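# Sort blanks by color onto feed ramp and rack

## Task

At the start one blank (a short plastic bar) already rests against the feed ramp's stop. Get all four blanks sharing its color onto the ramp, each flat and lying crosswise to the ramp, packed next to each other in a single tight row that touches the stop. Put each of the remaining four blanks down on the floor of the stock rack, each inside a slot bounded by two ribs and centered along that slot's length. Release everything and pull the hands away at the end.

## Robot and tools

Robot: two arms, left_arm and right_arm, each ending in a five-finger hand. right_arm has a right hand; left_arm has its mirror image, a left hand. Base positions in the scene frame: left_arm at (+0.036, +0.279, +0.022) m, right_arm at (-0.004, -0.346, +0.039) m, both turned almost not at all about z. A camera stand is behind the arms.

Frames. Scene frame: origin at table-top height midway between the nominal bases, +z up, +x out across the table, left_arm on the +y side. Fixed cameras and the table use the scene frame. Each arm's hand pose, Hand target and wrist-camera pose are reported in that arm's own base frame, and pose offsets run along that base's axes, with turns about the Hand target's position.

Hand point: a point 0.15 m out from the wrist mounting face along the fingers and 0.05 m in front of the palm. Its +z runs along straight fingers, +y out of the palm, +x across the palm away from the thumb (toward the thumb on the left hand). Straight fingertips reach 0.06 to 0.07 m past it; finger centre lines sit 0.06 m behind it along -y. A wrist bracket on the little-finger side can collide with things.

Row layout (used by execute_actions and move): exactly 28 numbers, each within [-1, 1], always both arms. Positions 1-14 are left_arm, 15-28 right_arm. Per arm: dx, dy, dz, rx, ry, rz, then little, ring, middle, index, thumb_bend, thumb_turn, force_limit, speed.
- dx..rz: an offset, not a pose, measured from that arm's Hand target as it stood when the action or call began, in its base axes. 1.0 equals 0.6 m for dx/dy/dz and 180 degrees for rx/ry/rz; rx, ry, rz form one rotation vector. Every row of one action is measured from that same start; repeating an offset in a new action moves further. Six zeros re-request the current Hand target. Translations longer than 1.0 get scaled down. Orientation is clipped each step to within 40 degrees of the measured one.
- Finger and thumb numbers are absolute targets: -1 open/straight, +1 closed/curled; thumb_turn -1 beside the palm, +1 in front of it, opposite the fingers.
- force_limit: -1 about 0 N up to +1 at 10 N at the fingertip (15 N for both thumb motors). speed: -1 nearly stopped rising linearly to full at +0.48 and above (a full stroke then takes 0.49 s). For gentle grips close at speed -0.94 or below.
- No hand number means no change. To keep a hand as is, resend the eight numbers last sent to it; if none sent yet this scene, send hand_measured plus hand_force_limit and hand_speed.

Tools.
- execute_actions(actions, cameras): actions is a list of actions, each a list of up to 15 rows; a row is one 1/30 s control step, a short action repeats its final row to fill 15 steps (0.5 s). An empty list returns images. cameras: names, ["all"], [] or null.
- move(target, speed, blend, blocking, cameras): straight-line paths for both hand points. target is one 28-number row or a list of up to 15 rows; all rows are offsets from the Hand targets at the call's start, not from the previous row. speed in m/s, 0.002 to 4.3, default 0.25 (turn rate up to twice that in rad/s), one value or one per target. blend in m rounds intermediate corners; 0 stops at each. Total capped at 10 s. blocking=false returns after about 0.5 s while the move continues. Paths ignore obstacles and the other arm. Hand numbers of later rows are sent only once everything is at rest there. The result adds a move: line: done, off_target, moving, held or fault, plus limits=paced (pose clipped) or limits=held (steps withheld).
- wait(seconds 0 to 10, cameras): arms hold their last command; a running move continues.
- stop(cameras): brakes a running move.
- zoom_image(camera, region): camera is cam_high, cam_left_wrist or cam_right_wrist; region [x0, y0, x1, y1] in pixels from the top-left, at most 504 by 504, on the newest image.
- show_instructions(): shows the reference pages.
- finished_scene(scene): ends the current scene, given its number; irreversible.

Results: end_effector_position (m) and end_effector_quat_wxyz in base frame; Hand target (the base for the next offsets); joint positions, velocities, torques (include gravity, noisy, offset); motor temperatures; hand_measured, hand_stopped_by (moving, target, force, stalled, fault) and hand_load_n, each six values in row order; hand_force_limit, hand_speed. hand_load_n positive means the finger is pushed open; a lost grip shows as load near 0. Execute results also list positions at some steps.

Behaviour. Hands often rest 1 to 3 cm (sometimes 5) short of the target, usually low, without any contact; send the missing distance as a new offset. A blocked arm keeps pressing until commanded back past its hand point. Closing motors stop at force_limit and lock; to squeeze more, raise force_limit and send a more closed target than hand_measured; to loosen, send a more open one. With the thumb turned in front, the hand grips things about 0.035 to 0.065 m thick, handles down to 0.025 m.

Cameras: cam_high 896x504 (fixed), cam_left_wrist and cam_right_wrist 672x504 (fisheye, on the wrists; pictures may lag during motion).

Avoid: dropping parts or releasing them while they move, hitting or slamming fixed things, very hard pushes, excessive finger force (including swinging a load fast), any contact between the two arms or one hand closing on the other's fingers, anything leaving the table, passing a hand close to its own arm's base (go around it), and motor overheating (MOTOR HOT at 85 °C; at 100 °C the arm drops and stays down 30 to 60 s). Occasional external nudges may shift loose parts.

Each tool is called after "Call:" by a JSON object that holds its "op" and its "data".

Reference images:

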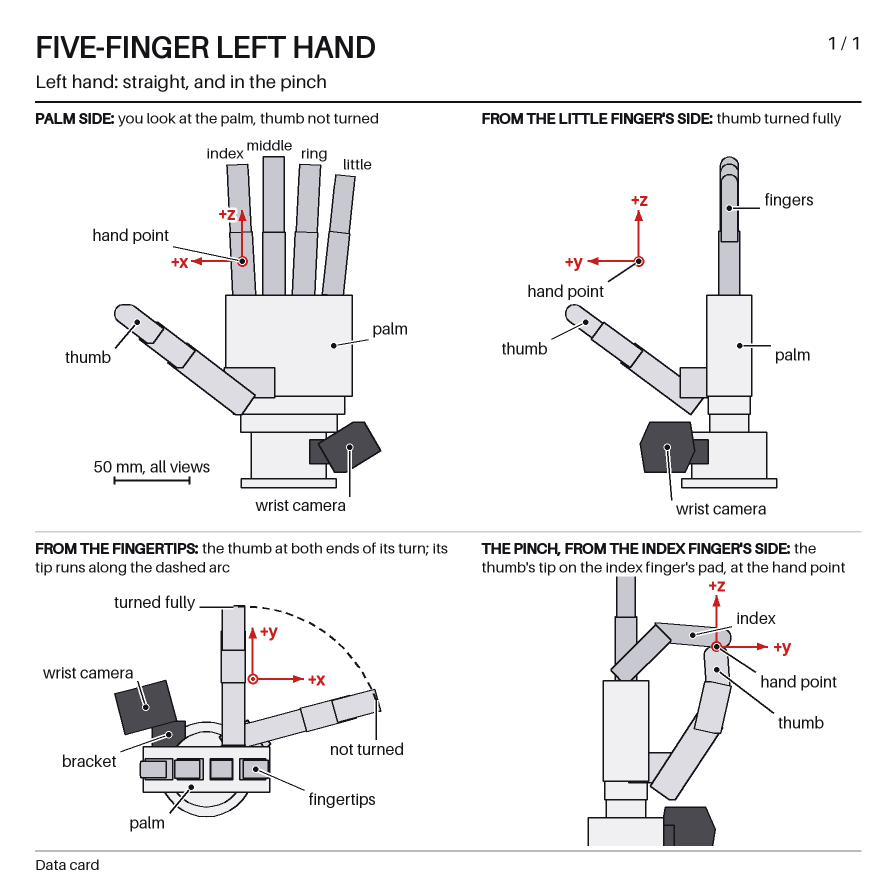

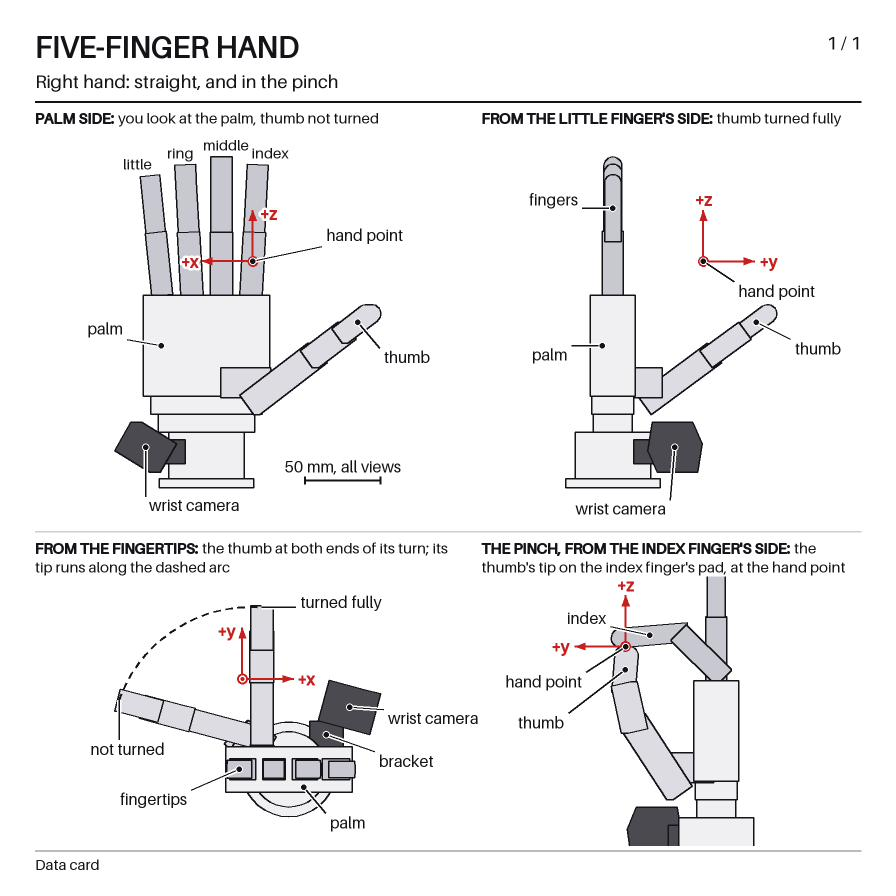

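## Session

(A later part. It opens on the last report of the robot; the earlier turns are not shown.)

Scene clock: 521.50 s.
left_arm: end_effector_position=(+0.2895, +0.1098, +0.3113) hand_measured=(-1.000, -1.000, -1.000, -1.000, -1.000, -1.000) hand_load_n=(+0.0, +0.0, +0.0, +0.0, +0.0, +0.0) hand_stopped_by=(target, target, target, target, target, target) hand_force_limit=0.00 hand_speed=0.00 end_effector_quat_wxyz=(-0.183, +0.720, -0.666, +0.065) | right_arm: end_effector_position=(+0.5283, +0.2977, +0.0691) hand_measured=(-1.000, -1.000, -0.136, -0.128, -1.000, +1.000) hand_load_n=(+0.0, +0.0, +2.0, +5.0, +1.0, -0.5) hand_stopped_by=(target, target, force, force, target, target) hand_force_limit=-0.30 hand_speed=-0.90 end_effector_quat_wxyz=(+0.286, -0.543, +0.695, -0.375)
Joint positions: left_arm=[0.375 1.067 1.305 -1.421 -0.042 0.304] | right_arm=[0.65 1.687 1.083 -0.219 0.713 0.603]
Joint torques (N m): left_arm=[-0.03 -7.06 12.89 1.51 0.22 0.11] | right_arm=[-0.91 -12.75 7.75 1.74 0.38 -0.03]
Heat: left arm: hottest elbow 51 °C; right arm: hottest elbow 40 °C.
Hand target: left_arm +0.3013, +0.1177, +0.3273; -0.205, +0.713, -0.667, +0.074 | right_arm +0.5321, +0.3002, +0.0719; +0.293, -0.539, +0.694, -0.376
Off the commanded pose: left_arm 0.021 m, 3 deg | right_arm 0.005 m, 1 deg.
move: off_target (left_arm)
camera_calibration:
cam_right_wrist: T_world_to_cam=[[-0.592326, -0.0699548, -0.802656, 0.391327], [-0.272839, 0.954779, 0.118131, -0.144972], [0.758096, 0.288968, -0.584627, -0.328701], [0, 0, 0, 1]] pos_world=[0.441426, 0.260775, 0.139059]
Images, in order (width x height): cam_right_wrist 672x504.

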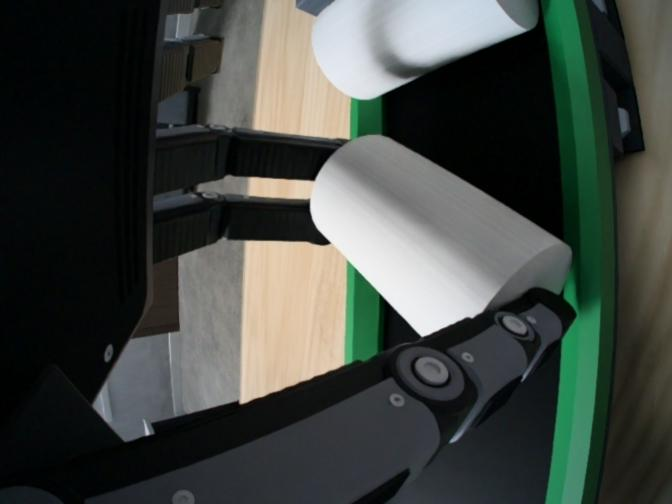

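Call:
{"op": "move", "data": {"target": [[0,0,0,0,0,0,-1,-1,-1,-1,-1,-1,0,0,0,0.01,0.08,0,0,0,-1,-1,0.2,0.2,-1,1,-0.3,-0.9],[0,0,0,0,0,0,-1,-1,-1,-1,-1,-1,0,0,0.01,-0.02,0.08,0,0,0.183,-1,-1,0.2,0.2,-1,1,-0.3,-0.9]], "speed": [0.05,0.1], "blend": [0.01,0], "cameras": ["cam_right_wrist"]}}

Scene clock: 528.43 s.
left_arm: end_effector_position=(+0.2895, +0.1098, +0.3113) hand_measured=(-1.000, -1.000, -1.000, -1.000, -1.000, -1.000) hand_load_n=(+0.0, +0.0, +0.0, +0.0, +0.0, +0.0) hand_stopped_by=(target, target, target, target, target, target) hand_force_limit=0.00 hand_speed=0.00 end_effector_quat_wxyz=(-0.183, +0.720, -0.666, +0.065) | right_arm: end_effector_position=(+0.5268, +0.2879, +0.0967) hand_measured=(-1.000, -1.000, -0.136, -0.128, -1.000, +1.000) hand_load_n=(+0.0, +0.0, +1.5, +4.0, +1.0, -1.0) hand_stopped_by=(target, target, force, force, target, target) hand_force_limit=-0.30 hand_speed=-0.90 end_effector_quat_wxyz=(-0.365, +0.725, -0.522, +0.262)
Joint positions: left_arm=[0.375 1.067 1.305 -1.421 -0.042 0.304] | right_arm=[0.482 1.582 1.022 -0.085 0.127 0.096]
Joint torques (N m): left_arm=[-0.03 -7.06 12.89 1.51 0.22 0.11] | right_arm=[-1.55 -14.15 8.43 2.71 -0.12 -0.18]
Heat: left arm: hottest elbow 51 °C; right arm: hottest elbow 39 °C.
Hand target: left_arm +0.3013, +0.1177, +0.3273; -0.205, +0.713, -0.667, +0.074 | right_arm +0.5381, +0.2884, +0.1200; -0.388, +0.714, -0.512, +0.278
Off the commanded pose: left_arm 0.021 m, 3 deg | right_arm 0.026 m, 4 deg.
move: off_target (left_arm, right_arm)
camera_calibration:
cam_right_wrist: T_world_to_cam=[[-0.50107, -0.384771, -0.775165, 0.451795], [-0.738869, 0.656548, 0.151715, 0.188835], [0.450557, 0.648765, -0.613272, -0.247472], [0, 0, 0, 1]] pos_world=[0.477406, 0.21041, 0.169799]
Images, in order (width x height): cam_right_wrist 672x504.

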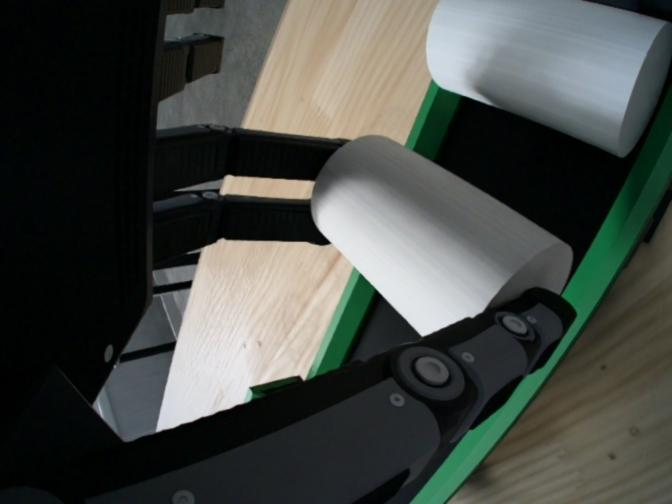

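Call:
{"op": "move", "data": {"target": [[0,0,0,0,0,0,-1,-1,-1,-1,-1,-1,0,0,0.002,-0.006,-0.055,0,0,0,-1,-1,0.2,0.2,-1,1,-0.3,-0.9],[0,0,0,0,0,0,-1,-1,-1,-1,-1,-1,0,0,0.004,-0.014,-0.08,0,0,0,-1,-1,0.2,0.2,-1,1,-0.3,-0.9]], "speed": [0.06,0.03], "blend": [0.005,0], "cameras": ["cam_right_wrist"]}}

Scene clock: 531.73 s.
left_arm: end_effector_position=(+0.2895, +0.1098, +0.3113) hand_measured=(-1.000, -1.000, -1.000, -1.000, -1.000, -1.000) hand_load_n=(+0.0, +0.0, +0.0, +0.0, +0.0, +0.0) hand_stopped_by=(target, target, target, target, target, target) hand_force_limit=0.00 hand_speed=0.00 end_effector_quat_wxyz=(-0.183, +0.720, -0.666, +0.065) | right_arm: end_effector_position=(+0.5317, +0.2821, +0.0693) hand_measured=(-1.000, -1.000, -0.136, -0.128, -1.000, +1.000) hand_load_n=(+0.0, -0.5, +2.0, +4.0, +1.0, -1.0) hand_stopped_by=(target, target, force, force, target, target) hand_force_limit=-0.30 hand_speed=-0.90 end_effector_quat_wxyz=(-0.380, +0.718, -0.518, +0.269)
Joint positions: left_arm=[0.375 1.067 1.305 -1.421 -0.042 0.304] | right_arm=[0.465 1.624 0.964 0.053 0.112 0.086]
Joint torques (N m): left_arm=[-0.09 -7.12 12.9 1.51 0.22 0.11] | right_arm=[-1.67 -11.63 7.71 2.66 -0.13 -0.2]
Heat: left arm: hottest elbow 51 °C; right arm: hottest elbow 39 °C.
Hand target: left_arm +0.3013, +0.1177, +0.3273; -0.205, +0.713, -0.667, +0.074 | right_arm +0.5405, +0.2800, +0.0720; -0.388, +0.714, -0.513, +0.278
Off the commanded pose: left_arm 0.021 m, 3 deg | right_arm 0.009 m, 2 deg.
move: off_target (left_arm)
camera_calibration:
cam_right_wrist: T_world_to_cam=[[-0.474912, -0.370925, -0.798043, 0.414505], [-0.744572, 0.652762, 0.139692, 0.205285], [0.469117, 0.660542, -0.586185, -0.277837], [0, 0, 0, 1]] pos_world=[0.48004, 0.203271, 0.139252]
Images, in order (width x height): cam_right_wrist 672x504.

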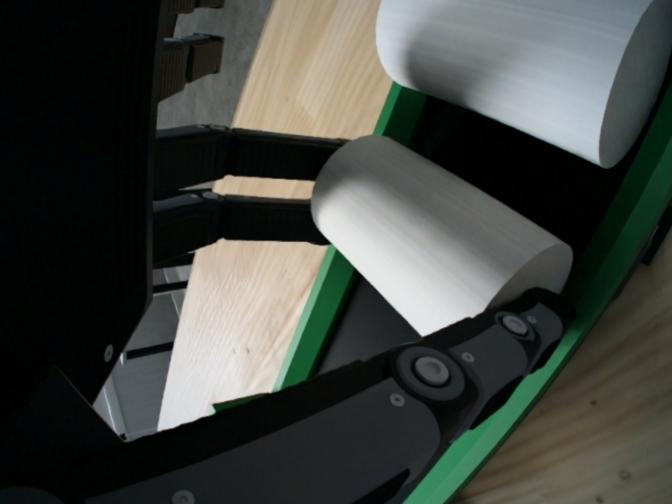

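Call:
{"op": "move", "data": {"target": [[0,0,0,0,0,0,-1,-1,-1,-1,-1,-1,0,0,0.003,-0.005,-0.014,0,0,0,-1,-1,0.2,0.2,-1,1,-0.3,-0.9]], "speed": [0.03], "cameras": ["cam_right_wrist"]}}

Scene clock: 534.90 s.
left_arm: end_effector_position=(+0.2895, +0.1098, +0.3113) hand_measured=(-1.000, -1.000, -1.000, -1.000, -1.000, -1.000) hand_load_n=(+0.0, +0.0, +0.0, +0.0, +0.0, +0.0) hand_stopped_by=(target, target, target, target, target, target) hand_force_limit=0.00 hand_speed=0.00 end_effector_quat_wxyz=(-0.183, +0.720, -0.666, +0.065) | right_arm: end_effector_position=(+0.5359, +0.2817, +0.0684) hand_measured=(-1.000, -1.000, -0.136, -0.128, -1.000, +1.000) hand_load_n=(+0.0, +0.0, +1.5, +4.0, +1.0, -1.0) hand_stopped_by=(target, target, force, force, target, target) hand_force_limit=-0.30 hand_speed=-0.90 end_effector_quat_wxyz=(-0.387, +0.714, -0.516, +0.271)
Joint positions: left_arm=[0.375 1.067 1.305 -1.421 -0.042 0.304] | right_arm=[0.459 1.632 0.961 0.081 0.104 0.085]
Joint torques (N m): left_arm=[-0.03 -7.06 12.89 1.51 0.22 0.11] | right_arm=[-1.79 -11.05 7.32 2.52 -0.11 -0.22]
Heat: left arm: hottest elbow 51 °C; right arm: hottest elbow 39 °C.
Hand target: left_arm +0.3013, +0.1177, +0.3273; -0.205, +0.713, -0.667, +0.074 | right_arm +0.5423, +0.2770, +0.0637; -0.388, +0.714, -0.512, +0.278
Off the commanded pose: left_arm 0.021 m, 3 deg | right_arm 0.009 m, 1 deg.
move: off_target (left_arm)
camera_calibration:
cam_right_wrist: T_world_to_cam=[[-0.463889, -0.363361, -0.807945, 0.408381], [-0.747078, 0.650604, 0.136343, 0.211035], [0.476111, 0.666846, -0.573267, -0.286513], [0, 0, 0, 1]] pos_world=[0.483515, 0.20215, 0.136928]
Images, in order (width x height): cam_right_wrist 672x504.

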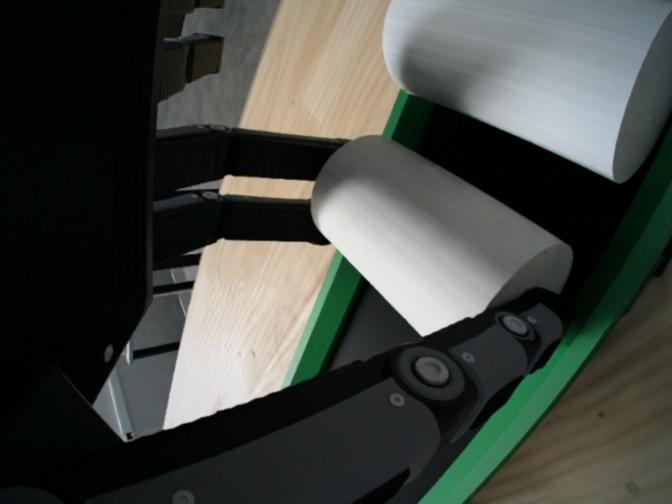

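Call:
{"op": "wait", "data": {"seconds": 0.1, "cameras": ["cam_high","cam_right_wrist"]}}

Call:
{"op": "zoom_image", "data": {"camera": "cam_high", "region": [390, 210, 490, 310]}}

Call:
{"op": "zoom_image", "data": {"camera": "cam_right_wrist", "region": [470, 160, 620, 310]}}

Call:
{"op": "zoom_image", "data": {"camera": "cam_right_wrist", "region": [280, 80, 480, 280]}}

Scene clock: 540.87 s.
left_arm: end_effector_position=(+0.2895, +0.1098, +0.3113) hand_measured=(-1.000, -1.000, -1.000, -1.000, -1.000, -1.000) hand_load_n=(+0.0, -0.5, +0.0, +0.0, +0.0, +0.0) hand_stopped_by=(target, target, target, target, target, target) hand_force_limit=0.00 hand_speed=0.00 end_effector_quat_wxyz=(-0.183, +0.720, -0.666, +0.065) | right_arm: end_effector_position=(+0.5359, +0.2817, +0.0684) hand_measured=(-1.000, -1.000, -0.136, -0.128, -1.000, +1.000) hand_load_n=(+0.0, +0.0, +1.5, +4.0, +1.0, -1.0) hand_stopped_by=(target, target, force, force, target, target) hand_force_limit=-0.30 hand_speed=-0.90 end_effector_quat_wxyz=(-0.387, +0.714, -0.516, +0.271)
Joint positions: left_arm=[0.375 1.067 1.305 -1.421 -0.042 0.304] | right_arm=[0.459 1.632 0.961 0.081 0.104 0.085]
Joint torques (N m): left_arm=[-0.03 -7.06 12.9 1.51 0.22 0.11] | right_arm=[-1.85 -10.99 7.34 2.51 -0.11 -0.23]
Heat: left arm: hottest elbow 51 °C; right arm: hottest elbow 38 °C.
Hand target: left_arm +0.3013, +0.1177, +0.3273; -0.205, +0.713, -0.667, +0.074 | right_arm +0.5423, +0.2770, +0.0637; -0.388, +0.714, -0.512, +0.278
Off the commanded pose: left_arm 0.021 m, 3 deg | right_arm 0.009 m, 1 deg.
wait: 0.10 s; at rest from the start
camera_calibration:
cam_right_wrist: T_world_to_cam=[[-0.463889, -0.363361, -0.807945, 0.408381], [-0.747078, 0.650604, 0.136343, 0.211035], [0.476111, 0.666846, -0.573267, -0.286513], [0, 0, 0, 1]] pos_world=[0.483515, 0.20215, 0.136928]
Images, in order (width x height): cam_high 896x504, cam_right_wrist 672x504.

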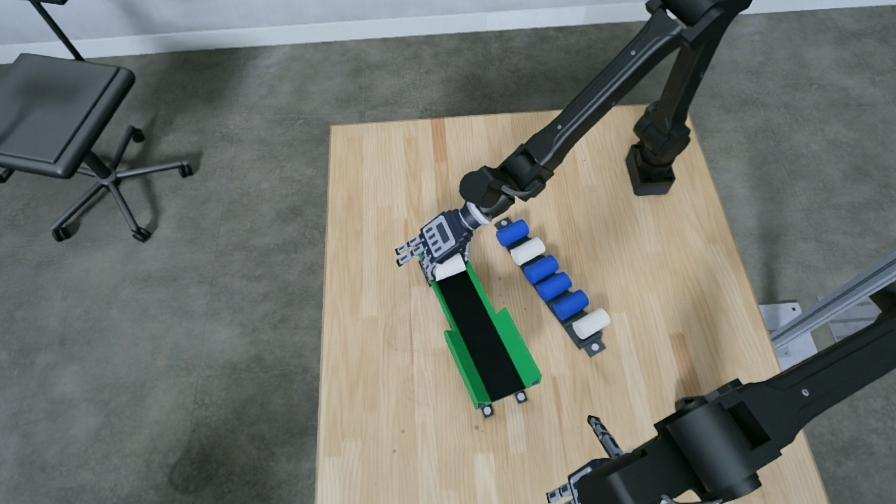

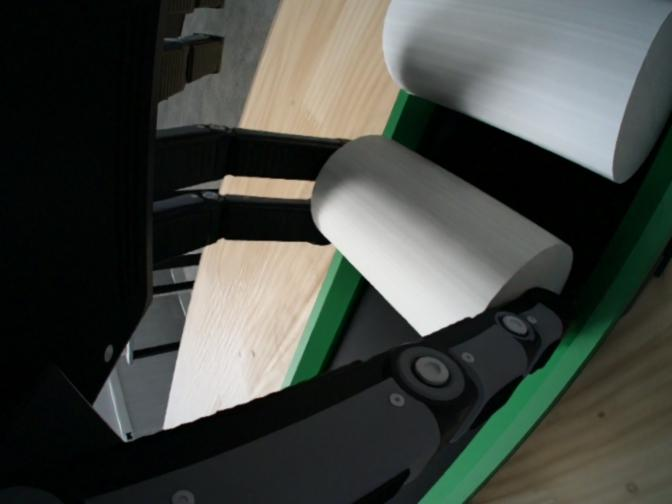

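Scaled by 5.040 from the camera's 896x504 image, which has a finer 1280x720 frame.

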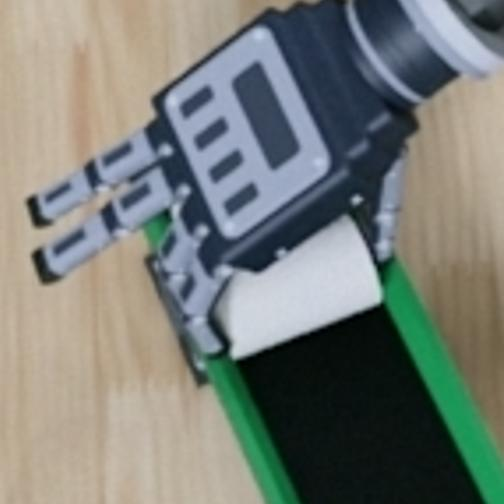

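Scaled by 3.360 from the camera's 672x504 image, which has a finer 960x720 frame.

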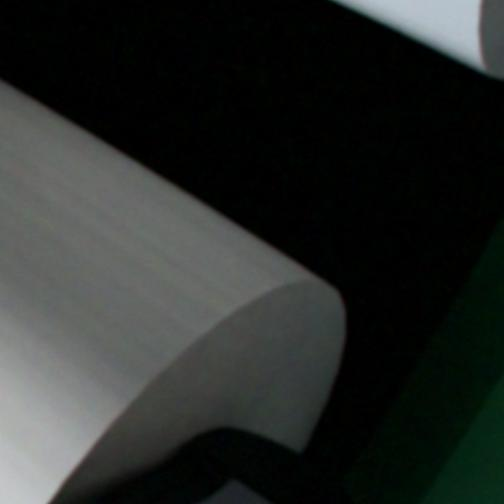

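Scaled by 2.520 from the camera's 672x504 image, which has a finer 960x720 frame.

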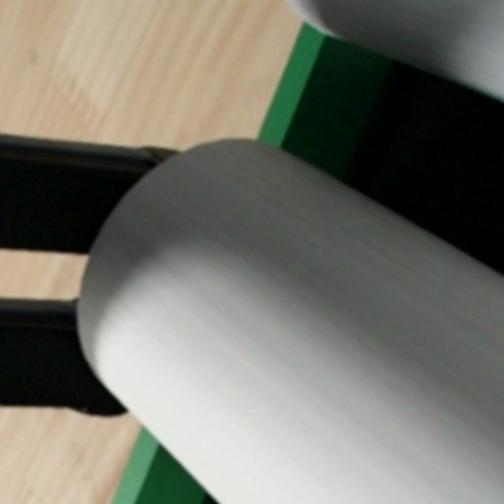

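Call:
{"op": "move", "data": {"target": [[0,0,0,0,0,0,-1,-1,-1,-1,-1,-1,0,0,0.0,0.0,0.02,0,0,0,-1,-1,0.2,0.2,-1,1,-0.3,-0.9],[0,0,0,0,0,0,-1,-1,-1,-1,-1,-1,0,0,0.003,-0.008,0.014,0,0,0,-1,-1,0.2,0.2,-1,1,-0.3,-0.9]], "speed": [0.03,0.03], "cameras": ["cam_right_wrist"]}}

Scene clock: 547.83 s.
left_arm: end_effector_position=(+0.2895, +0.1098, +0.3113) hand_measured=(-1.000, -1.000, -1.000, -1.000, -1.000, -1.000) hand_load_n=(+0.0, +0.0, +0.0, +0.0, +0.0, +0.5) hand_stopped_by=(target, target, target, target, target, target) hand_force_limit=0.00 hand_speed=0.00 end_effector_quat_wxyz=(-0.183, +0.720, -0.666, +0.065) | right_arm: end_effector_position=(+0.5364, +0.2806, +0.0685) hand_measured=(-1.000, -1.000, -0.136, -0.128, -1.000, +1.000) hand_load_n=(+0.0, +0.0, +1.5, +4.0, +1.0, -1.0) hand_stopped_by=(target, target, force, force, target, target) hand_force_limit=-0.30 hand_speed=-0.90 end_effector_quat_wxyz=(-0.389, +0.714, -0.516, +0.268)
Joint positions: left_arm=[0.375 1.067 1.305 -1.421 -0.042 0.304] | right_arm=[0.453 1.632 0.961 0.081 0.092 0.085]
Joint torques (N m): left_arm=[-0.03 -7.06 12.89 1.51 0.22 0.11] | right_arm=[-2.2 -12.4 7.87 1.7 0.01 -0.29]
Heat: left arm: hottest elbow 51 °C; right arm: hottest elbow 37 °C.
Hand target: left_arm +0.3013, +0.1177, +0.3273; -0.205, +0.713, -0.667, +0.074 | right_arm +0.5441, +0.2722, +0.0721; -0.388, +0.714, -0.512, +0.278
Off the commanded pose: left_arm 0.021 m, 3 deg | right_arm 0.012 m, 1 deg.
move: off_target (left_arm, right_arm)
camera_calibration:
cam_right_wrist: T_world_to_cam=[[-0.464806, -0.360323, -0.808778, 0.407973], [-0.74936, 0.646631, 0.142574, 0.214051], [0.471609, 0.672336, -0.57057, -0.285192], [0, 0, 0, 1]] pos_world=[0.484528, 0.200335, 0.136719]
Images, in order (width x height): cam_right_wrist 672x504.

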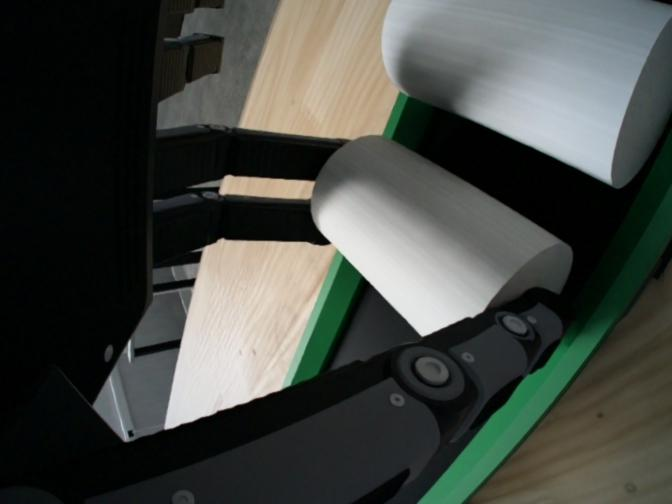

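Call:
{"op": "move", "data": {"target": [[0,0,0,0,0,0,-1,-1,-1,-1,-1,-1,0,0,0.0,0.0,0.0,0,0,0,-1,-1,-0.5,-0.5,-1,1,-0.3,-0.8]], "speed": [0.03], "cameras": ["cam_right_wrist","cam_high"]}}

Call:
{"op": "zoom_image", "data": {"camera": "cam_high", "region": [390, 210, 490, 310]}}

Scene clock: 550.63 s.
left_arm: end_effector_position=(+0.2895, +0.1098, +0.3113) hand_measured=(-1.000, -1.000, -1.000, -1.000, -1.000, -1.000) hand_load_n=(+0.0, +0.0, -0.5, -0.5, +0.0, +0.0) hand_stopped_by=(target, target, target, target, target, target) hand_force_limit=0.00 hand_speed=0.00 end_effector_quat_wxyz=(-0.183, +0.720, -0.666, +0.065) | right_arm: end_effector_position=(+0.5372, +0.2763, +0.0669) hand_measured=(-1.000, -1.000, -0.500, -0.500, -1.000, +1.000) hand_load_n=(+0.0, +0.0, +0.0, +0.0, +0.0, +0.0) hand_stopped_by=(target, target, target, target, target, target) hand_force_limit=-0.30 hand_speed=-0.80 end_effector_quat_wxyz=(-0.386, +0.716, -0.516, +0.270)
Joint positions: left_arm=[0.375 1.067 1.305 -1.421 -0.042 0.304] | right_arm=[0.447 1.632 0.959 0.081 0.092 0.076]
Joint torques (N m): left_arm=[-0.03 -7.06 12.89 1.5 0.22 0.11] | right_arm=[-1.67 -12.4 7.99 1.7 0 -0.19]
Heat: left arm: hottest elbow 51 °C; right arm: hottest elbow 37 °C.
Hand target: left_arm +0.3013, +0.1177, +0.3273; -0.205, +0.713, -0.667, +0.074 | right_arm +0.5442, +0.2722, +0.0721; -0.388, +0.714, -0.513, +0.278
Off the commanded pose: left_arm 0.021 m, 3 deg | right_arm 0.009 m, 1 deg.
move: off_target (left_arm)
camera_calibration:
cam_right_wrist: T_world_to_cam=[[-0.46499, -0.366614, -0.80584, 0.407181], [-0.748737, 0.64856, 0.13698, 0.217159], [0.472417, 0.667056, -0.576071, -0.282157], [0, 0, 0, 1]] pos_world=[0.485226, 0.196652, 0.135833]
Images, in order (width x height): cam_high 896x504, cam_right_wrist 672x504.

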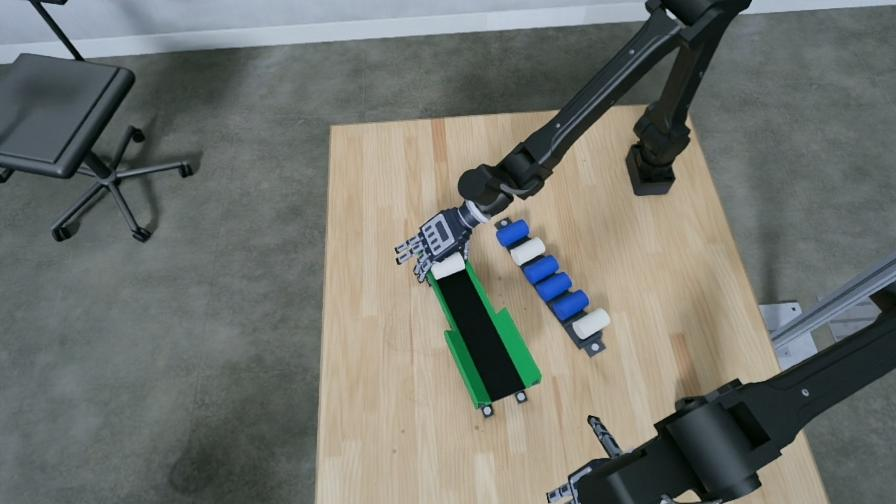

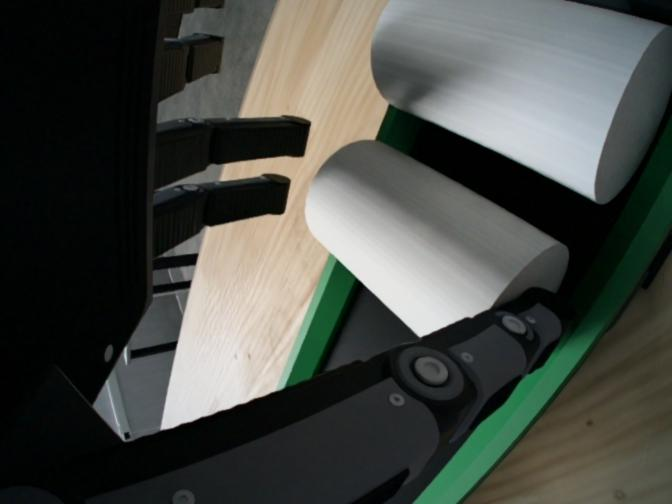

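Scaled by 5.040 from the camera's 896x504 image, which has a finer 1280x720 frame.

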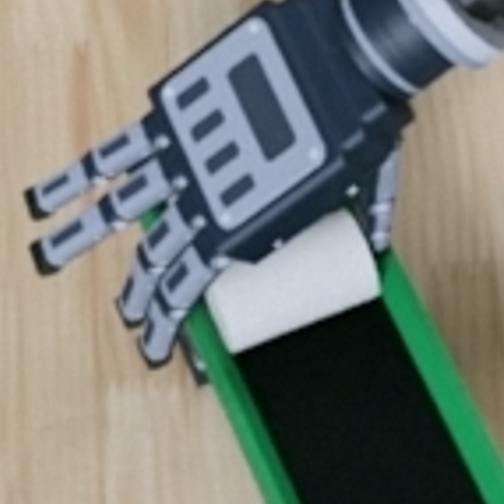

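Call:
{"op": "move", "data": {"target": [[0,0,0,0,0,0,-1,-1,-1,-1,-1,-1,0,0,-0.009,-0.003,-0.005,0,0,0,-1,-1,-0.5,-0.5,-1,1,-0.3,-0.8]], "speed": [0.03], "cameras": ["cam_right_wrist"]}}

Scene clock: 557.03 s.
left_arm: end_effector_position=(+0.2895, +0.1098, +0.3113) hand_measured=(-1.000, -1.000, -1.000, -1.000, -1.000, -1.000) hand_load_n=(+0.0, +0.0, +0.0, +0.0, +0.0, +0.0) hand_stopped_by=(target, target, target, target, target, target) hand_force_limit=0.00 hand_speed=0.00 end_effector_quat_wxyz=(-0.183, +0.720, -0.666, +0.065) | right_arm: end_effector_position=(+0.5315, +0.2735, +0.0599) hand_measured=(-1.000, -1.000, -0.500, -0.500, -1.000, +1.000) hand_load_n=(+0.0, +0.0, +0.0, +0.0, +0.0, +0.0) hand_stopped_by=(target, target, target, target, target, target) hand_force_limit=-0.30 hand_speed=-0.80 end_effector_quat_wxyz=(-0.380, +0.719, -0.517, +0.267)
Joint positions: left_arm=[0.375 1.067 1.305 -1.421 -0.042 0.304] | right_arm=[0.447 1.632 0.945 0.081 0.092 0.076]
Joint torques (N m): left_arm=[-0.03 -7.12 12.89 1.51 0.22 0.11] | right_arm=[-1.55 -12.86 7.57 2.14 0.05 -0.18]
Heat: left arm: hottest elbow 51 °C; right arm: hottest elbow 37 °C.
Hand target: left_arm +0.3013, +0.1177, +0.3273; -0.205, +0.713, -0.667, +0.074 | right_arm +0.5388, +0.2704, +0.0691; -0.388, +0.714, -0.513, +0.278
Off the commanded pose: left_arm 0.021 m, 3 deg | right_arm 0.012 m, 2 deg.
move: off_target (left_arm, right_arm)
camera_calibration:
cam_right_wrist: T_world_to_cam=[[-0.475509, -0.371649, -0.797351, 0.404147], [-0.746874, 0.649478, 0.142682, 0.214064], [0.464834, 0.663367, -0.586407, -0.276008], [0, 0, 0, 1]] pos_world=[0.480353, 0.194265, 0.129851]
Images, in order (width x height): cam_right_wrist 672x504.

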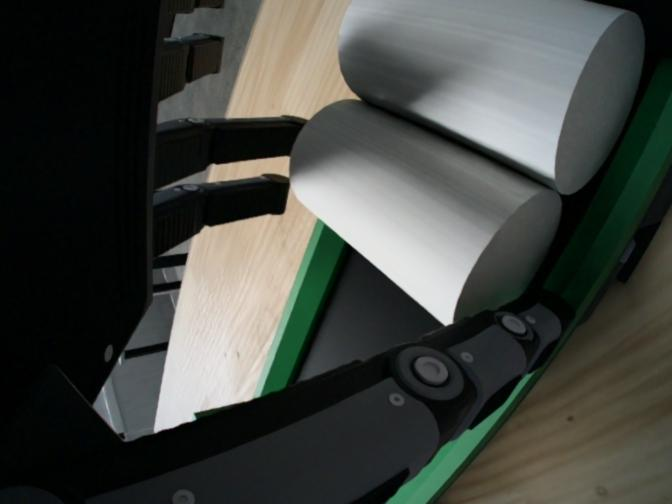

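Call:
{"op": "move", "data": {"target": [[0,0,0,0,0,0,-1,-1,-1,-1,-1,-1,0,0,-0.015,-0.004,0.03,0,0,0,-1,-1,-0.6,-0.6,-1,1,-0.3,-0.8],[0,0,0,0,0,0,-1,-1,-1,-1,-1,-1,0,0,-0.06,-0.02,0.2,0,0,0.01,-1,-1,-0.6,-0.6,-1,1,-0.3,-0.8],[0,0,0,0,0,0,-1,-1,-1,-1,-1,-1,0,0,-0.3,-0.056,0.15,0,0,0.04,-1,-1,-0.6,-0.6,-1,1,-0.3,-0.8],[0,0,0,0,0,0,-1,-1,-1,-1,-1,-1,0,0,-0.316,-0.056,0.02,0,0,0.04,-1,-1,-0.6,-0.6,-1,1,-0.3,-0.8]], "speed": [0.06,0.15,0.2,0.12], "blend": [0.005,0.03,0.03,0], "cameras": ["cam_right_wrist","cam_high"]}}

Call:
{"op": "zoom_image", "data": {"camera": "cam_right_wrist", "region": [250, 60, 672, 380]}}

Scene clock: 564.43 s.
left_arm: end_effector_position=(+0.2895, +0.1098, +0.3113) hand_measured=(-1.000, -1.000, -1.000, -1.000, -1.000, -1.000) hand_load_n=(+0.0, +0.0, +0.0, +0.0, +0.0, +0.0) hand_stopped_by=(target, target, target, target, target, target) hand_force_limit=0.00 hand_speed=0.00 end_effector_quat_wxyz=(-0.183, +0.720, -0.666, +0.065) | right_arm: end_effector_position=(+0.3427, +0.2304, +0.0739) hand_measured=(-1.000, -1.000, -0.600, -0.600, -1.000, +1.000) hand_load_n=(+0.0, +0.0, +0.0, +0.0, +0.0, +0.5) hand_stopped_by=(target, target, target, target, target, target) hand_force_limit=-0.30 hand_speed=-0.80 end_effector_quat_wxyz=(-0.392, +0.751, -0.471, +0.245)
Joint positions: left_arm=[0.375 1.067 1.305 -1.421 -0.042 0.304] | right_arm=[0.547 1.111 0.488 0.012 0.078 0.056]
Joint torques (N m): left_arm=[-0.03 -7.06 12.89 1.51 0.22 0.11] | right_arm=[-0.21 -4.6 8.1 2.62 0.25 -0.01]
Heat: left arm: hottest elbow 51 °C; right arm: hottest elbow 37 °C.
Hand target: left_arm +0.3013, +0.1177, +0.3273; -0.205, +0.713, -0.667, +0.074 | right_arm +0.3491, +0.2368, +0.0810; -0.404, +0.745, -0.467, +0.253
Off the commanded pose: left_arm 0.021 m, 3 deg | right_arm 0.012 m, 2 deg.
move: off_target (left_arm, right_arm)
camera_calibration:
cam_right_wrist: T_world_to_cam=[[-0.42697, -0.435461, -0.792509, 0.307374], [-0.820841, 0.554321, 0.13765, 0.14664], [0.379364, 0.709296, -0.594123, -0.132199], [0, 0, 0, 1]] pos_world=[0.301759, 0.146332, 0.144869]
Images, in order (width x height): cam_high 896x504, cam_right_wrist 672x504.

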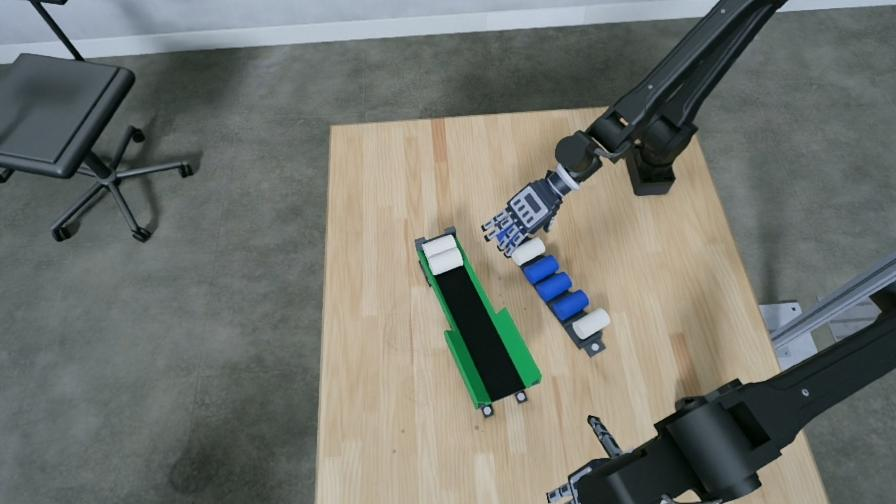

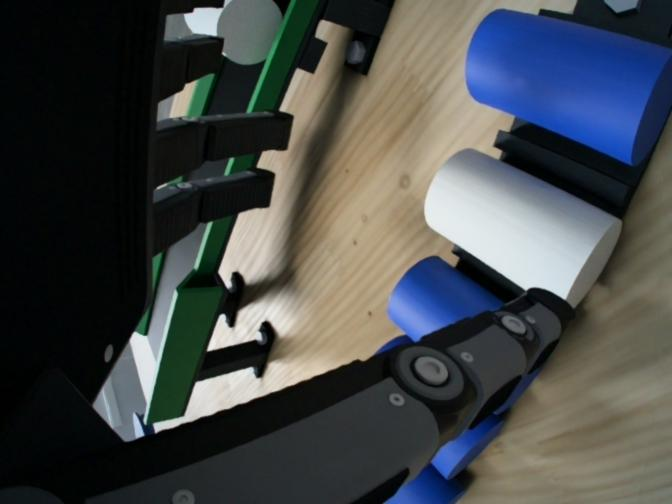

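Scaled by 1.194 from the camera's 672x504 image, which has a finer 960x720 frame.

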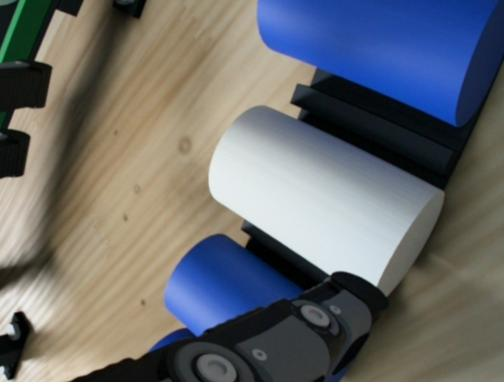

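Call:
{"op": "move", "data": {"target": [[0,0,0,0,0,0,-1,-1,-1,-1,-1,-1,0,0,-0.004,-0.002,-0.097,0,0,0,-1,-1,-0.6,-0.6,-1,1,-0.3,-0.8]], "speed": [0.08], "cameras": ["cam_right_wrist"]}}

Call:
{"op": "zoom_image", "data": {"camera": "cam_right_wrist", "region": [250, 60, 672, 380]}}

Scene clock: 568.50 s.
left_arm: end_effector_position=(+0.2895, +0.1098, +0.3113) hand_measured=(-1.000, -1.000, -1.000, -1.000, -1.000, -1.000) hand_load_n=(+0.0, +0.0, +0.0, +0.0, +0.0, +0.5) hand_stopped_by=(target, target, target, target, target, target) hand_force_limit=0.00 hand_speed=0.00 end_effector_quat_wxyz=(-0.183, +0.720, -0.666, +0.065) | right_arm: end_effector_position=(+0.3417, +0.2298, +0.0177) hand_measured=(-1.000, -1.000, -0.600, -0.600, -1.000, +1.000) hand_load_n=(+0.0, +0.0, +0.0, +0.0, +0.0, +0.0) hand_stopped_by=(target, target, target, target, target, target) hand_force_limit=-0.30 hand_speed=-0.80 end_effector_quat_wxyz=(-0.393, +0.750, -0.471, +0.246)
Joint positions: left_arm=[0.375 1.067 1.305 -1.421 -0.042 0.304] | right_arm=[0.548 1.277 0.404 0.265 0.08 0.056]
Joint torques (N m): left_arm=[-0.09 -7.06 12.89 1.51 0.22 0.11] | right_arm=[-0.21 -5.36 6.56 2.62 0.24 0]
Heat: left arm: hottest elbow 51 °C; right arm: hottest elbow 37 °C.
Hand target: left_arm +0.3013, +0.1177, +0.3273; -0.205, +0.713, -0.667, +0.074 | right_arm +0.3467, +0.2355, +0.0228; -0.404, +0.745, -0.467, +0.253
Off the commanded pose: left_arm 0.021 m, 3 deg | right_arm 0.009 m, 2 deg.
move: off_target (left_arm)
camera_calibration:
cam_right_wrist: T_world_to_cam=[[-0.424122, -0.434174, -0.794741, 0.260883], [-0.821071, 0.554584, 0.135199, 0.15398], [0.382051, 0.709879, -0.5917, -0.165881], [0, 0, 0, 1]] pos_world=[0.30045, 0.145629, 0.0883651]
Images, in order (width x height): cam_right_wrist 672x504.

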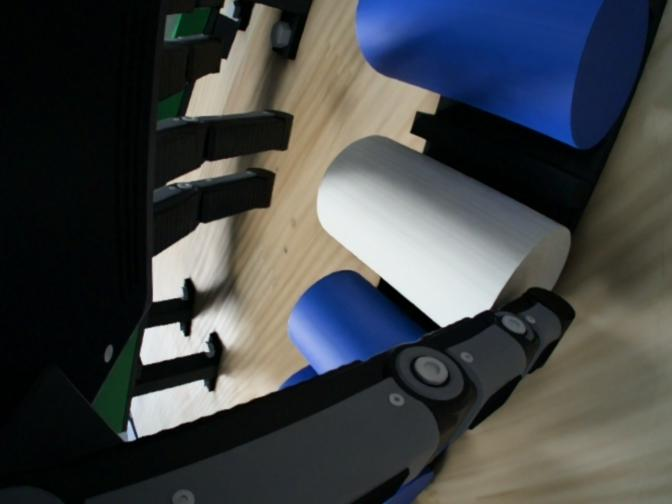

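Scaled by 1.194 from the camera's 672x504 image, which has a finer 960x720 frame.

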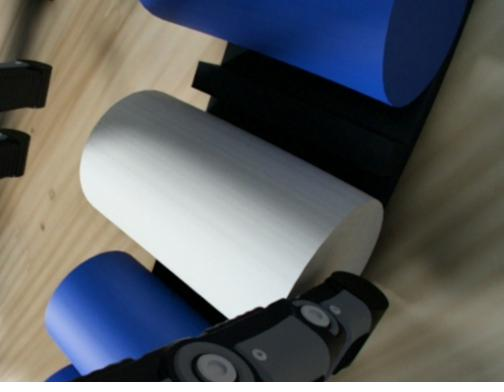

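Call:
{"op": "move", "data": {"target": [[0,0,0,0,0,0,-1,-1,-1,-1,-1,-1,0,0,-0.002,-0.001,-0.007,0,0,0,-1,-1,-0.6,-0.6,-1,1,-0.3,-0.8],[0,0,0,0,0,0,-1,-1,-1,-1,-1,-1,0,0,-0.002,-0.001,-0.007,0,0,0,-1,-1,0.2,0.2,-1,1,-0.3,-0.9]], "speed": [0.03,0.03], "cameras": ["cam_right_wrist"]}}

Scene clock: 573.83 s.
left_arm: end_effector_position=(+0.2895, +0.1098, +0.3113) hand_measured=(-1.000, -1.000, -1.000, -1.000, -1.000, -1.000) hand_load_n=(+0.0, +0.0, +0.0, +0.0, +0.0, +0.0) hand_stopped_by=(target, target, target, target, target, target) hand_force_limit=0.00 hand_speed=0.00 end_effector_quat_wxyz=(-0.183, +0.720, -0.666, +0.065) | right_arm: end_effector_position=(+0.3410, +0.2296, +0.0140) hand_measured=(-1.000, -1.000, -0.128, -0.118, -1.000, +1.000) hand_load_n=(+0.0, +0.0, +4.5, +6.5, +2.0, -2.0) hand_stopped_by=(target, target, force, force, target, target) hand_force_limit=-0.30 hand_speed=-0.90 end_effector_quat_wxyz=(-0.394, +0.750, -0.470, +0.247)
Joint positions: left_arm=[0.375 1.067 1.305 -1.421 -0.042 0.304] | right_arm=[0.549 1.288 0.398 0.285 0.08 0.056]
Joint torques (N m): left_arm=[-0.03 -7.06 12.89 1.51 0.22 0.11] | right_arm=[-0.26 -5.3 6.35 2.63 0.24 0]
Heat: left arm: hottest elbow 52 °C; right arm: hottest elbow 36 °C.
Hand target: left_arm +0.3013, +0.1177, +0.3273; -0.205, +0.713, -0.667, +0.074 | right_arm +0.3455, +0.2349, +0.0185; -0.404, +0.745, -0.467, +0.253
Off the commanded pose: left_arm 0.021 m, 3 deg | right_arm 0.008 m, 2 deg.
move: off_target (left_arm)
camera_calibration:
cam_right_wrist: T_world_to_cam=[[-0.422871, -0.433712, -0.795659, 0.257026], [-0.821478, 0.554145, 0.134529, 0.154246], [0.382563, 0.710505, -0.590617, -0.167946], [0, 0, 0, 1]] pos_world=[0.299648, 0.145328, 0.0845633]
Images, in order (width x height): cam_right_wrist 672x504.

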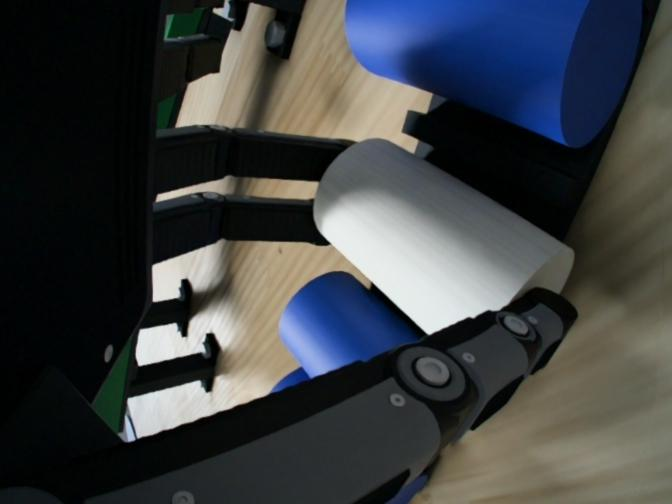

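Call:
{"op": "move", "data": {"target": [[0,0,0,0,0,0,-1,-1,-1,-1,-1,-1,0,0,0,0,0.167,0,0,0,-1,-1,0.2,0.2,-1,1,-0.3,-0.9],[0,0,0,0,0,0,-1,-1,-1,-1,-1,-1,0,0,0.167,0.067,0.33,0,0,-0.02,-1,-1,0.2,0.2,-1,1,-0.3,-0.9],[0,0,0,0,0,0,-1,-1,-1,-1,-1,-1,0,0,0.305,0.14,0.27,0,0,-0.04,-1,-1,0.2,0.2,-1,1,-0.3,-0.9],[0,0,0,0,0,0,-1,-1,-1,-1,-1,-1,0,0,0.308,0.137,0.15,0,0,-0.04,-1,-1,0.2,0.2,-1,1,-0.3,-0.9]], "speed": [0.1,0.2,0.2,0.12], "blend": [0.03,0.03,0.02,0], "cameras": ["cam_right_wrist"]}}

Scene clock: 580.30 s.
left_arm: end_effector_position=(+0.2895, +0.1098, +0.3113) hand_measured=(-1.000, -1.000, -1.000, -1.000, -1.000, -1.000) hand_load_n=(+0.0, +0.0, +0.0, +0.0, +0.0, +0.0) hand_stopped_by=(target, target, target, target, target, target) hand_force_limit=0.00 hand_speed=0.00 end_effector_quat_wxyz=(-0.183, +0.720, -0.666, +0.065) | right_arm: end_effector_position=(+0.5174, +0.3147, +0.0941) hand_measured=(-1.000, -1.000, -0.128, -0.118, -1.000, +1.000) hand_load_n=(+0.0, +0.0, +5.0, +6.5, +1.5, -1.5) hand_stopped_by=(target, target, force, force, target, target) hand_force_limit=-0.30 hand_speed=-0.90 end_effector_quat_wxyz=(-0.368, +0.731, -0.508, +0.268)
Joint positions: left_arm=[0.375 1.067 1.305 -1.421 -0.042 0.304] | right_arm=[0.541 1.596 1.026 -0.065 0.167 0.099]
Joint torques (N m): left_arm=[-0.03 -7.06 12.89 1.51 0.22 0.11] | right_arm=[-1.49 -12.69 8.64 2.74 0.25 0.09]
Heat: left arm: hottest elbow 52 °C; right arm: hottest elbow 37 °C.
Hand target: left_arm +0.3013, +0.1177, +0.3273; -0.205, +0.713, -0.667, +0.074 | right_arm +0.5303, +0.3172, +0.1086; -0.388, +0.714, -0.513, +0.278
Off the commanded pose: left_arm 0.021 m, 3 deg | right_arm 0.019 m, 3 deg.
move: off_target (left_arm, right_arm)
camera_calibration:
cam_right_wrist: T_world_to_cam=[[-0.476026, -0.407784, -0.779174, 0.450088], [-0.758023, 0.639456, 0.128442, 0.182156], [0.445871, 0.651773, -0.613507, -0.260778], [0, 0, 0, 1]] pos_world=[0.468605, 0.237026, 0.167311]
Images, in order (width x height): cam_right_wrist 672x504.

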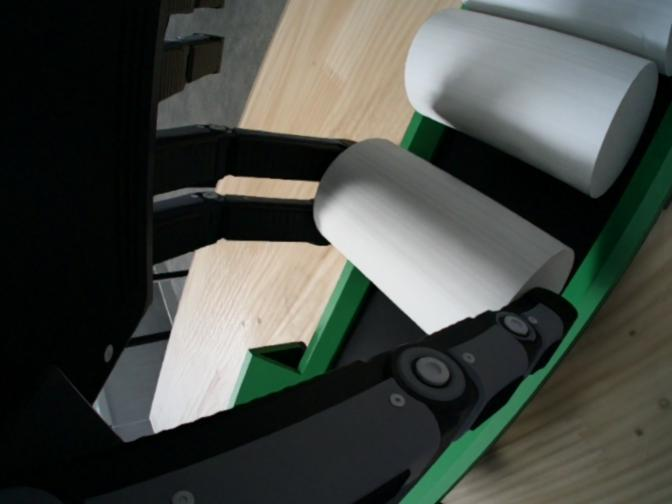

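Call:
{"op": "move", "data": {"target": [[0,0,0,0,0,0,-1,-1,-1,-1,-1,-1,0,0,0,-0.003,-0.045,0,0,0,-1,-1,0.2,0.2,-1,1,-0.3,-0.9],[0,0,0,0,0,0,-1,-1,-1,-1,-1,-1,0,0,0,-0.008,-0.058,0,0,0,-1,-1,0.2,0.2,-1,1,-0.3,-0.9]], "speed": [0.06,0.03], "blend": [0.005,0], "cameras": ["cam_right_wrist"]}}

Scene clock: 583.60 s.
left_arm: end_effector_position=(+0.2895, +0.1098, +0.3113) hand_measured=(-1.000, -1.000, -1.000, -1.000, -1.000, -1.000) hand_load_n=(+0.0, +0.0, +0.0, +0.0, +0.0, +0.0) hand_stopped_by=(target, target, target, target, target, target) hand_force_limit=0.00 hand_speed=0.00 end_effector_quat_wxyz=(-0.183, +0.720, -0.666, +0.065) | right_arm: end_effector_position=(+0.5220, +0.3139, +0.0737) hand_measured=(-1.000, -1.000, -0.128, -0.118, -1.000, +1.000) hand_load_n=(+0.0, +0.0, +4.5, +6.0, +1.5, -2.5) hand_stopped_by=(target, target, force, force, target, target) hand_force_limit=-0.30 hand_speed=-0.90 end_effector_quat_wxyz=(-0.380, +0.722, -0.510, +0.273)
Joint positions: left_arm=[0.375 1.067 1.305 -1.421 -0.042 0.304] | right_arm=[0.535 1.631 0.988 0.036 0.166 0.106]
Joint torques (N m): left_arm=[-0.03 -7.06 12.89 1.51 0.22 0.11] | right_arm=[-1.67 -11.52 7.61 2.67 0 0.03]
Heat: left arm: hottest elbow 52 °C; right arm: hottest elbow 37 °C.
Hand target: left_arm +0.3013, +0.1177, +0.3273; -0.205, +0.713, -0.667, +0.074 | right_arm +0.5303, +0.3123, +0.0739; -0.388, +0.714, -0.513, +0.278
Off the commanded pose: left_arm 0.021 m, 3 deg | right_arm 0.008 m, 1 deg.
move: off_target (left_arm); blend cut to 0.0042 m at target 1
camera_calibration:
cam_right_wrist: T_world_to_cam=[[-0.462454, -0.386726, -0.797859, 0.423721], [-0.754852, 0.64378, 0.125483, 0.185919], [0.465118, 0.660295, -0.58964, -0.289285], [0, 0, 0, 1]] pos_world=[0.470845, 0.235187, 0.144166]
Images, in order (width x height): cam_right_wrist 672x504.

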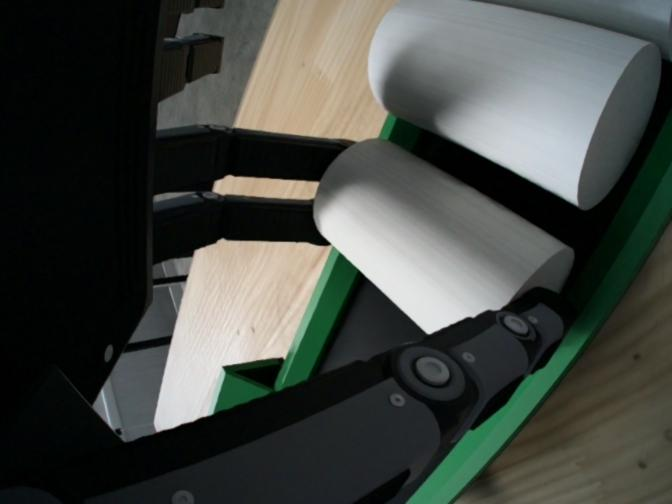

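Call:
{"op": "move", "data": {"target": [[0,0,0,0,0,0,-1,-1,-1,-1,-1,-1,0,0,-0.004,0,-0.006,0,0,0,-1,-1,0.2,0.2,-1,1,-0.3,-0.9],[0,0,0,0,0,0,-1,-1,-1,-1,-1,-1,0,0,-0.004,0.0,0.0,0,0,0,-1,-1,-0.5,-0.5,-1,1,-0.3,-0.8]], "speed": [0.03,0.03], "cameras": ["cam_right_wrist"]}}

Scene clock: 589.20 s.
left_arm: end_effector_position=(+0.2895, +0.1098, +0.3113) hand_measured=(-1.000, -1.000, -1.000, -1.000, -1.000, -1.000) hand_load_n=(+0.0, +0.0, +0.0, +0.0, +0.0, +0.0) hand_stopped_by=(target, target, target, target, target, target) hand_force_limit=0.00 hand_speed=0.00 end_effector_quat_wxyz=(-0.183, +0.720, -0.666, +0.065) | right_arm: end_effector_position=(+0.5207, +0.3132, +0.0706) hand_measured=(-1.000, -1.000, -0.500, -0.500, -1.000, +1.000) hand_load_n=(+0.0, -0.5, +0.0, +0.0, +0.0, +0.0) hand_stopped_by=(target, target, target, target, target, target) hand_force_limit=-0.30 hand_speed=-0.80 end_effector_quat_wxyz=(-0.381, +0.722, -0.510, +0.273)
Joint positions: left_arm=[0.375 1.067 1.305 -1.421 -0.042 0.304] | right_arm=[0.535 1.633 0.979 0.048 0.166 0.106]
Joint torques (N m): left_arm=[-0.03 -7.06 12.89 1.51 0.22 0.11] | right_arm=[-1.49 -11.99 7.77 2.28 0.08 0.05]
Heat: left arm: hottest elbow 52 °C; right arm: hottest elbow 36 °C.
Hand target: left_arm +0.3013, +0.1177, +0.3273; -0.205, +0.713, -0.667, +0.074 | right_arm +0.5279, +0.3124, +0.0739; -0.388, +0.714, -0.513, +0.278
Off the commanded pose: left_arm 0.021 m, 3 deg | right_arm 0.008 m, 1 deg.
move: off_target (left_arm)
camera_calibration:
cam_right_wrist: T_world_to_cam=[[-0.461349, -0.386059, -0.798821, 0.419714], [-0.755033, 0.643664, 0.124986, 0.186036], [0.46592, 0.660799, -0.588441, -0.290702], [0, 0, 0, 1]] pos_world=[0.469542, 0.234385, 0.140964]
Images, in order (width x height): cam_right_wrist 672x504.

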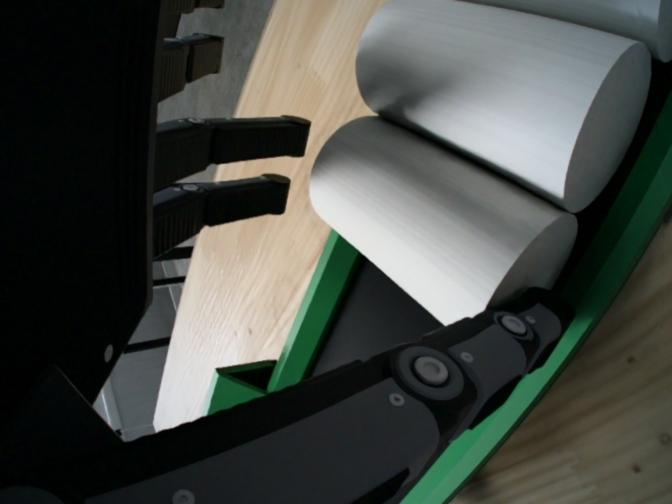

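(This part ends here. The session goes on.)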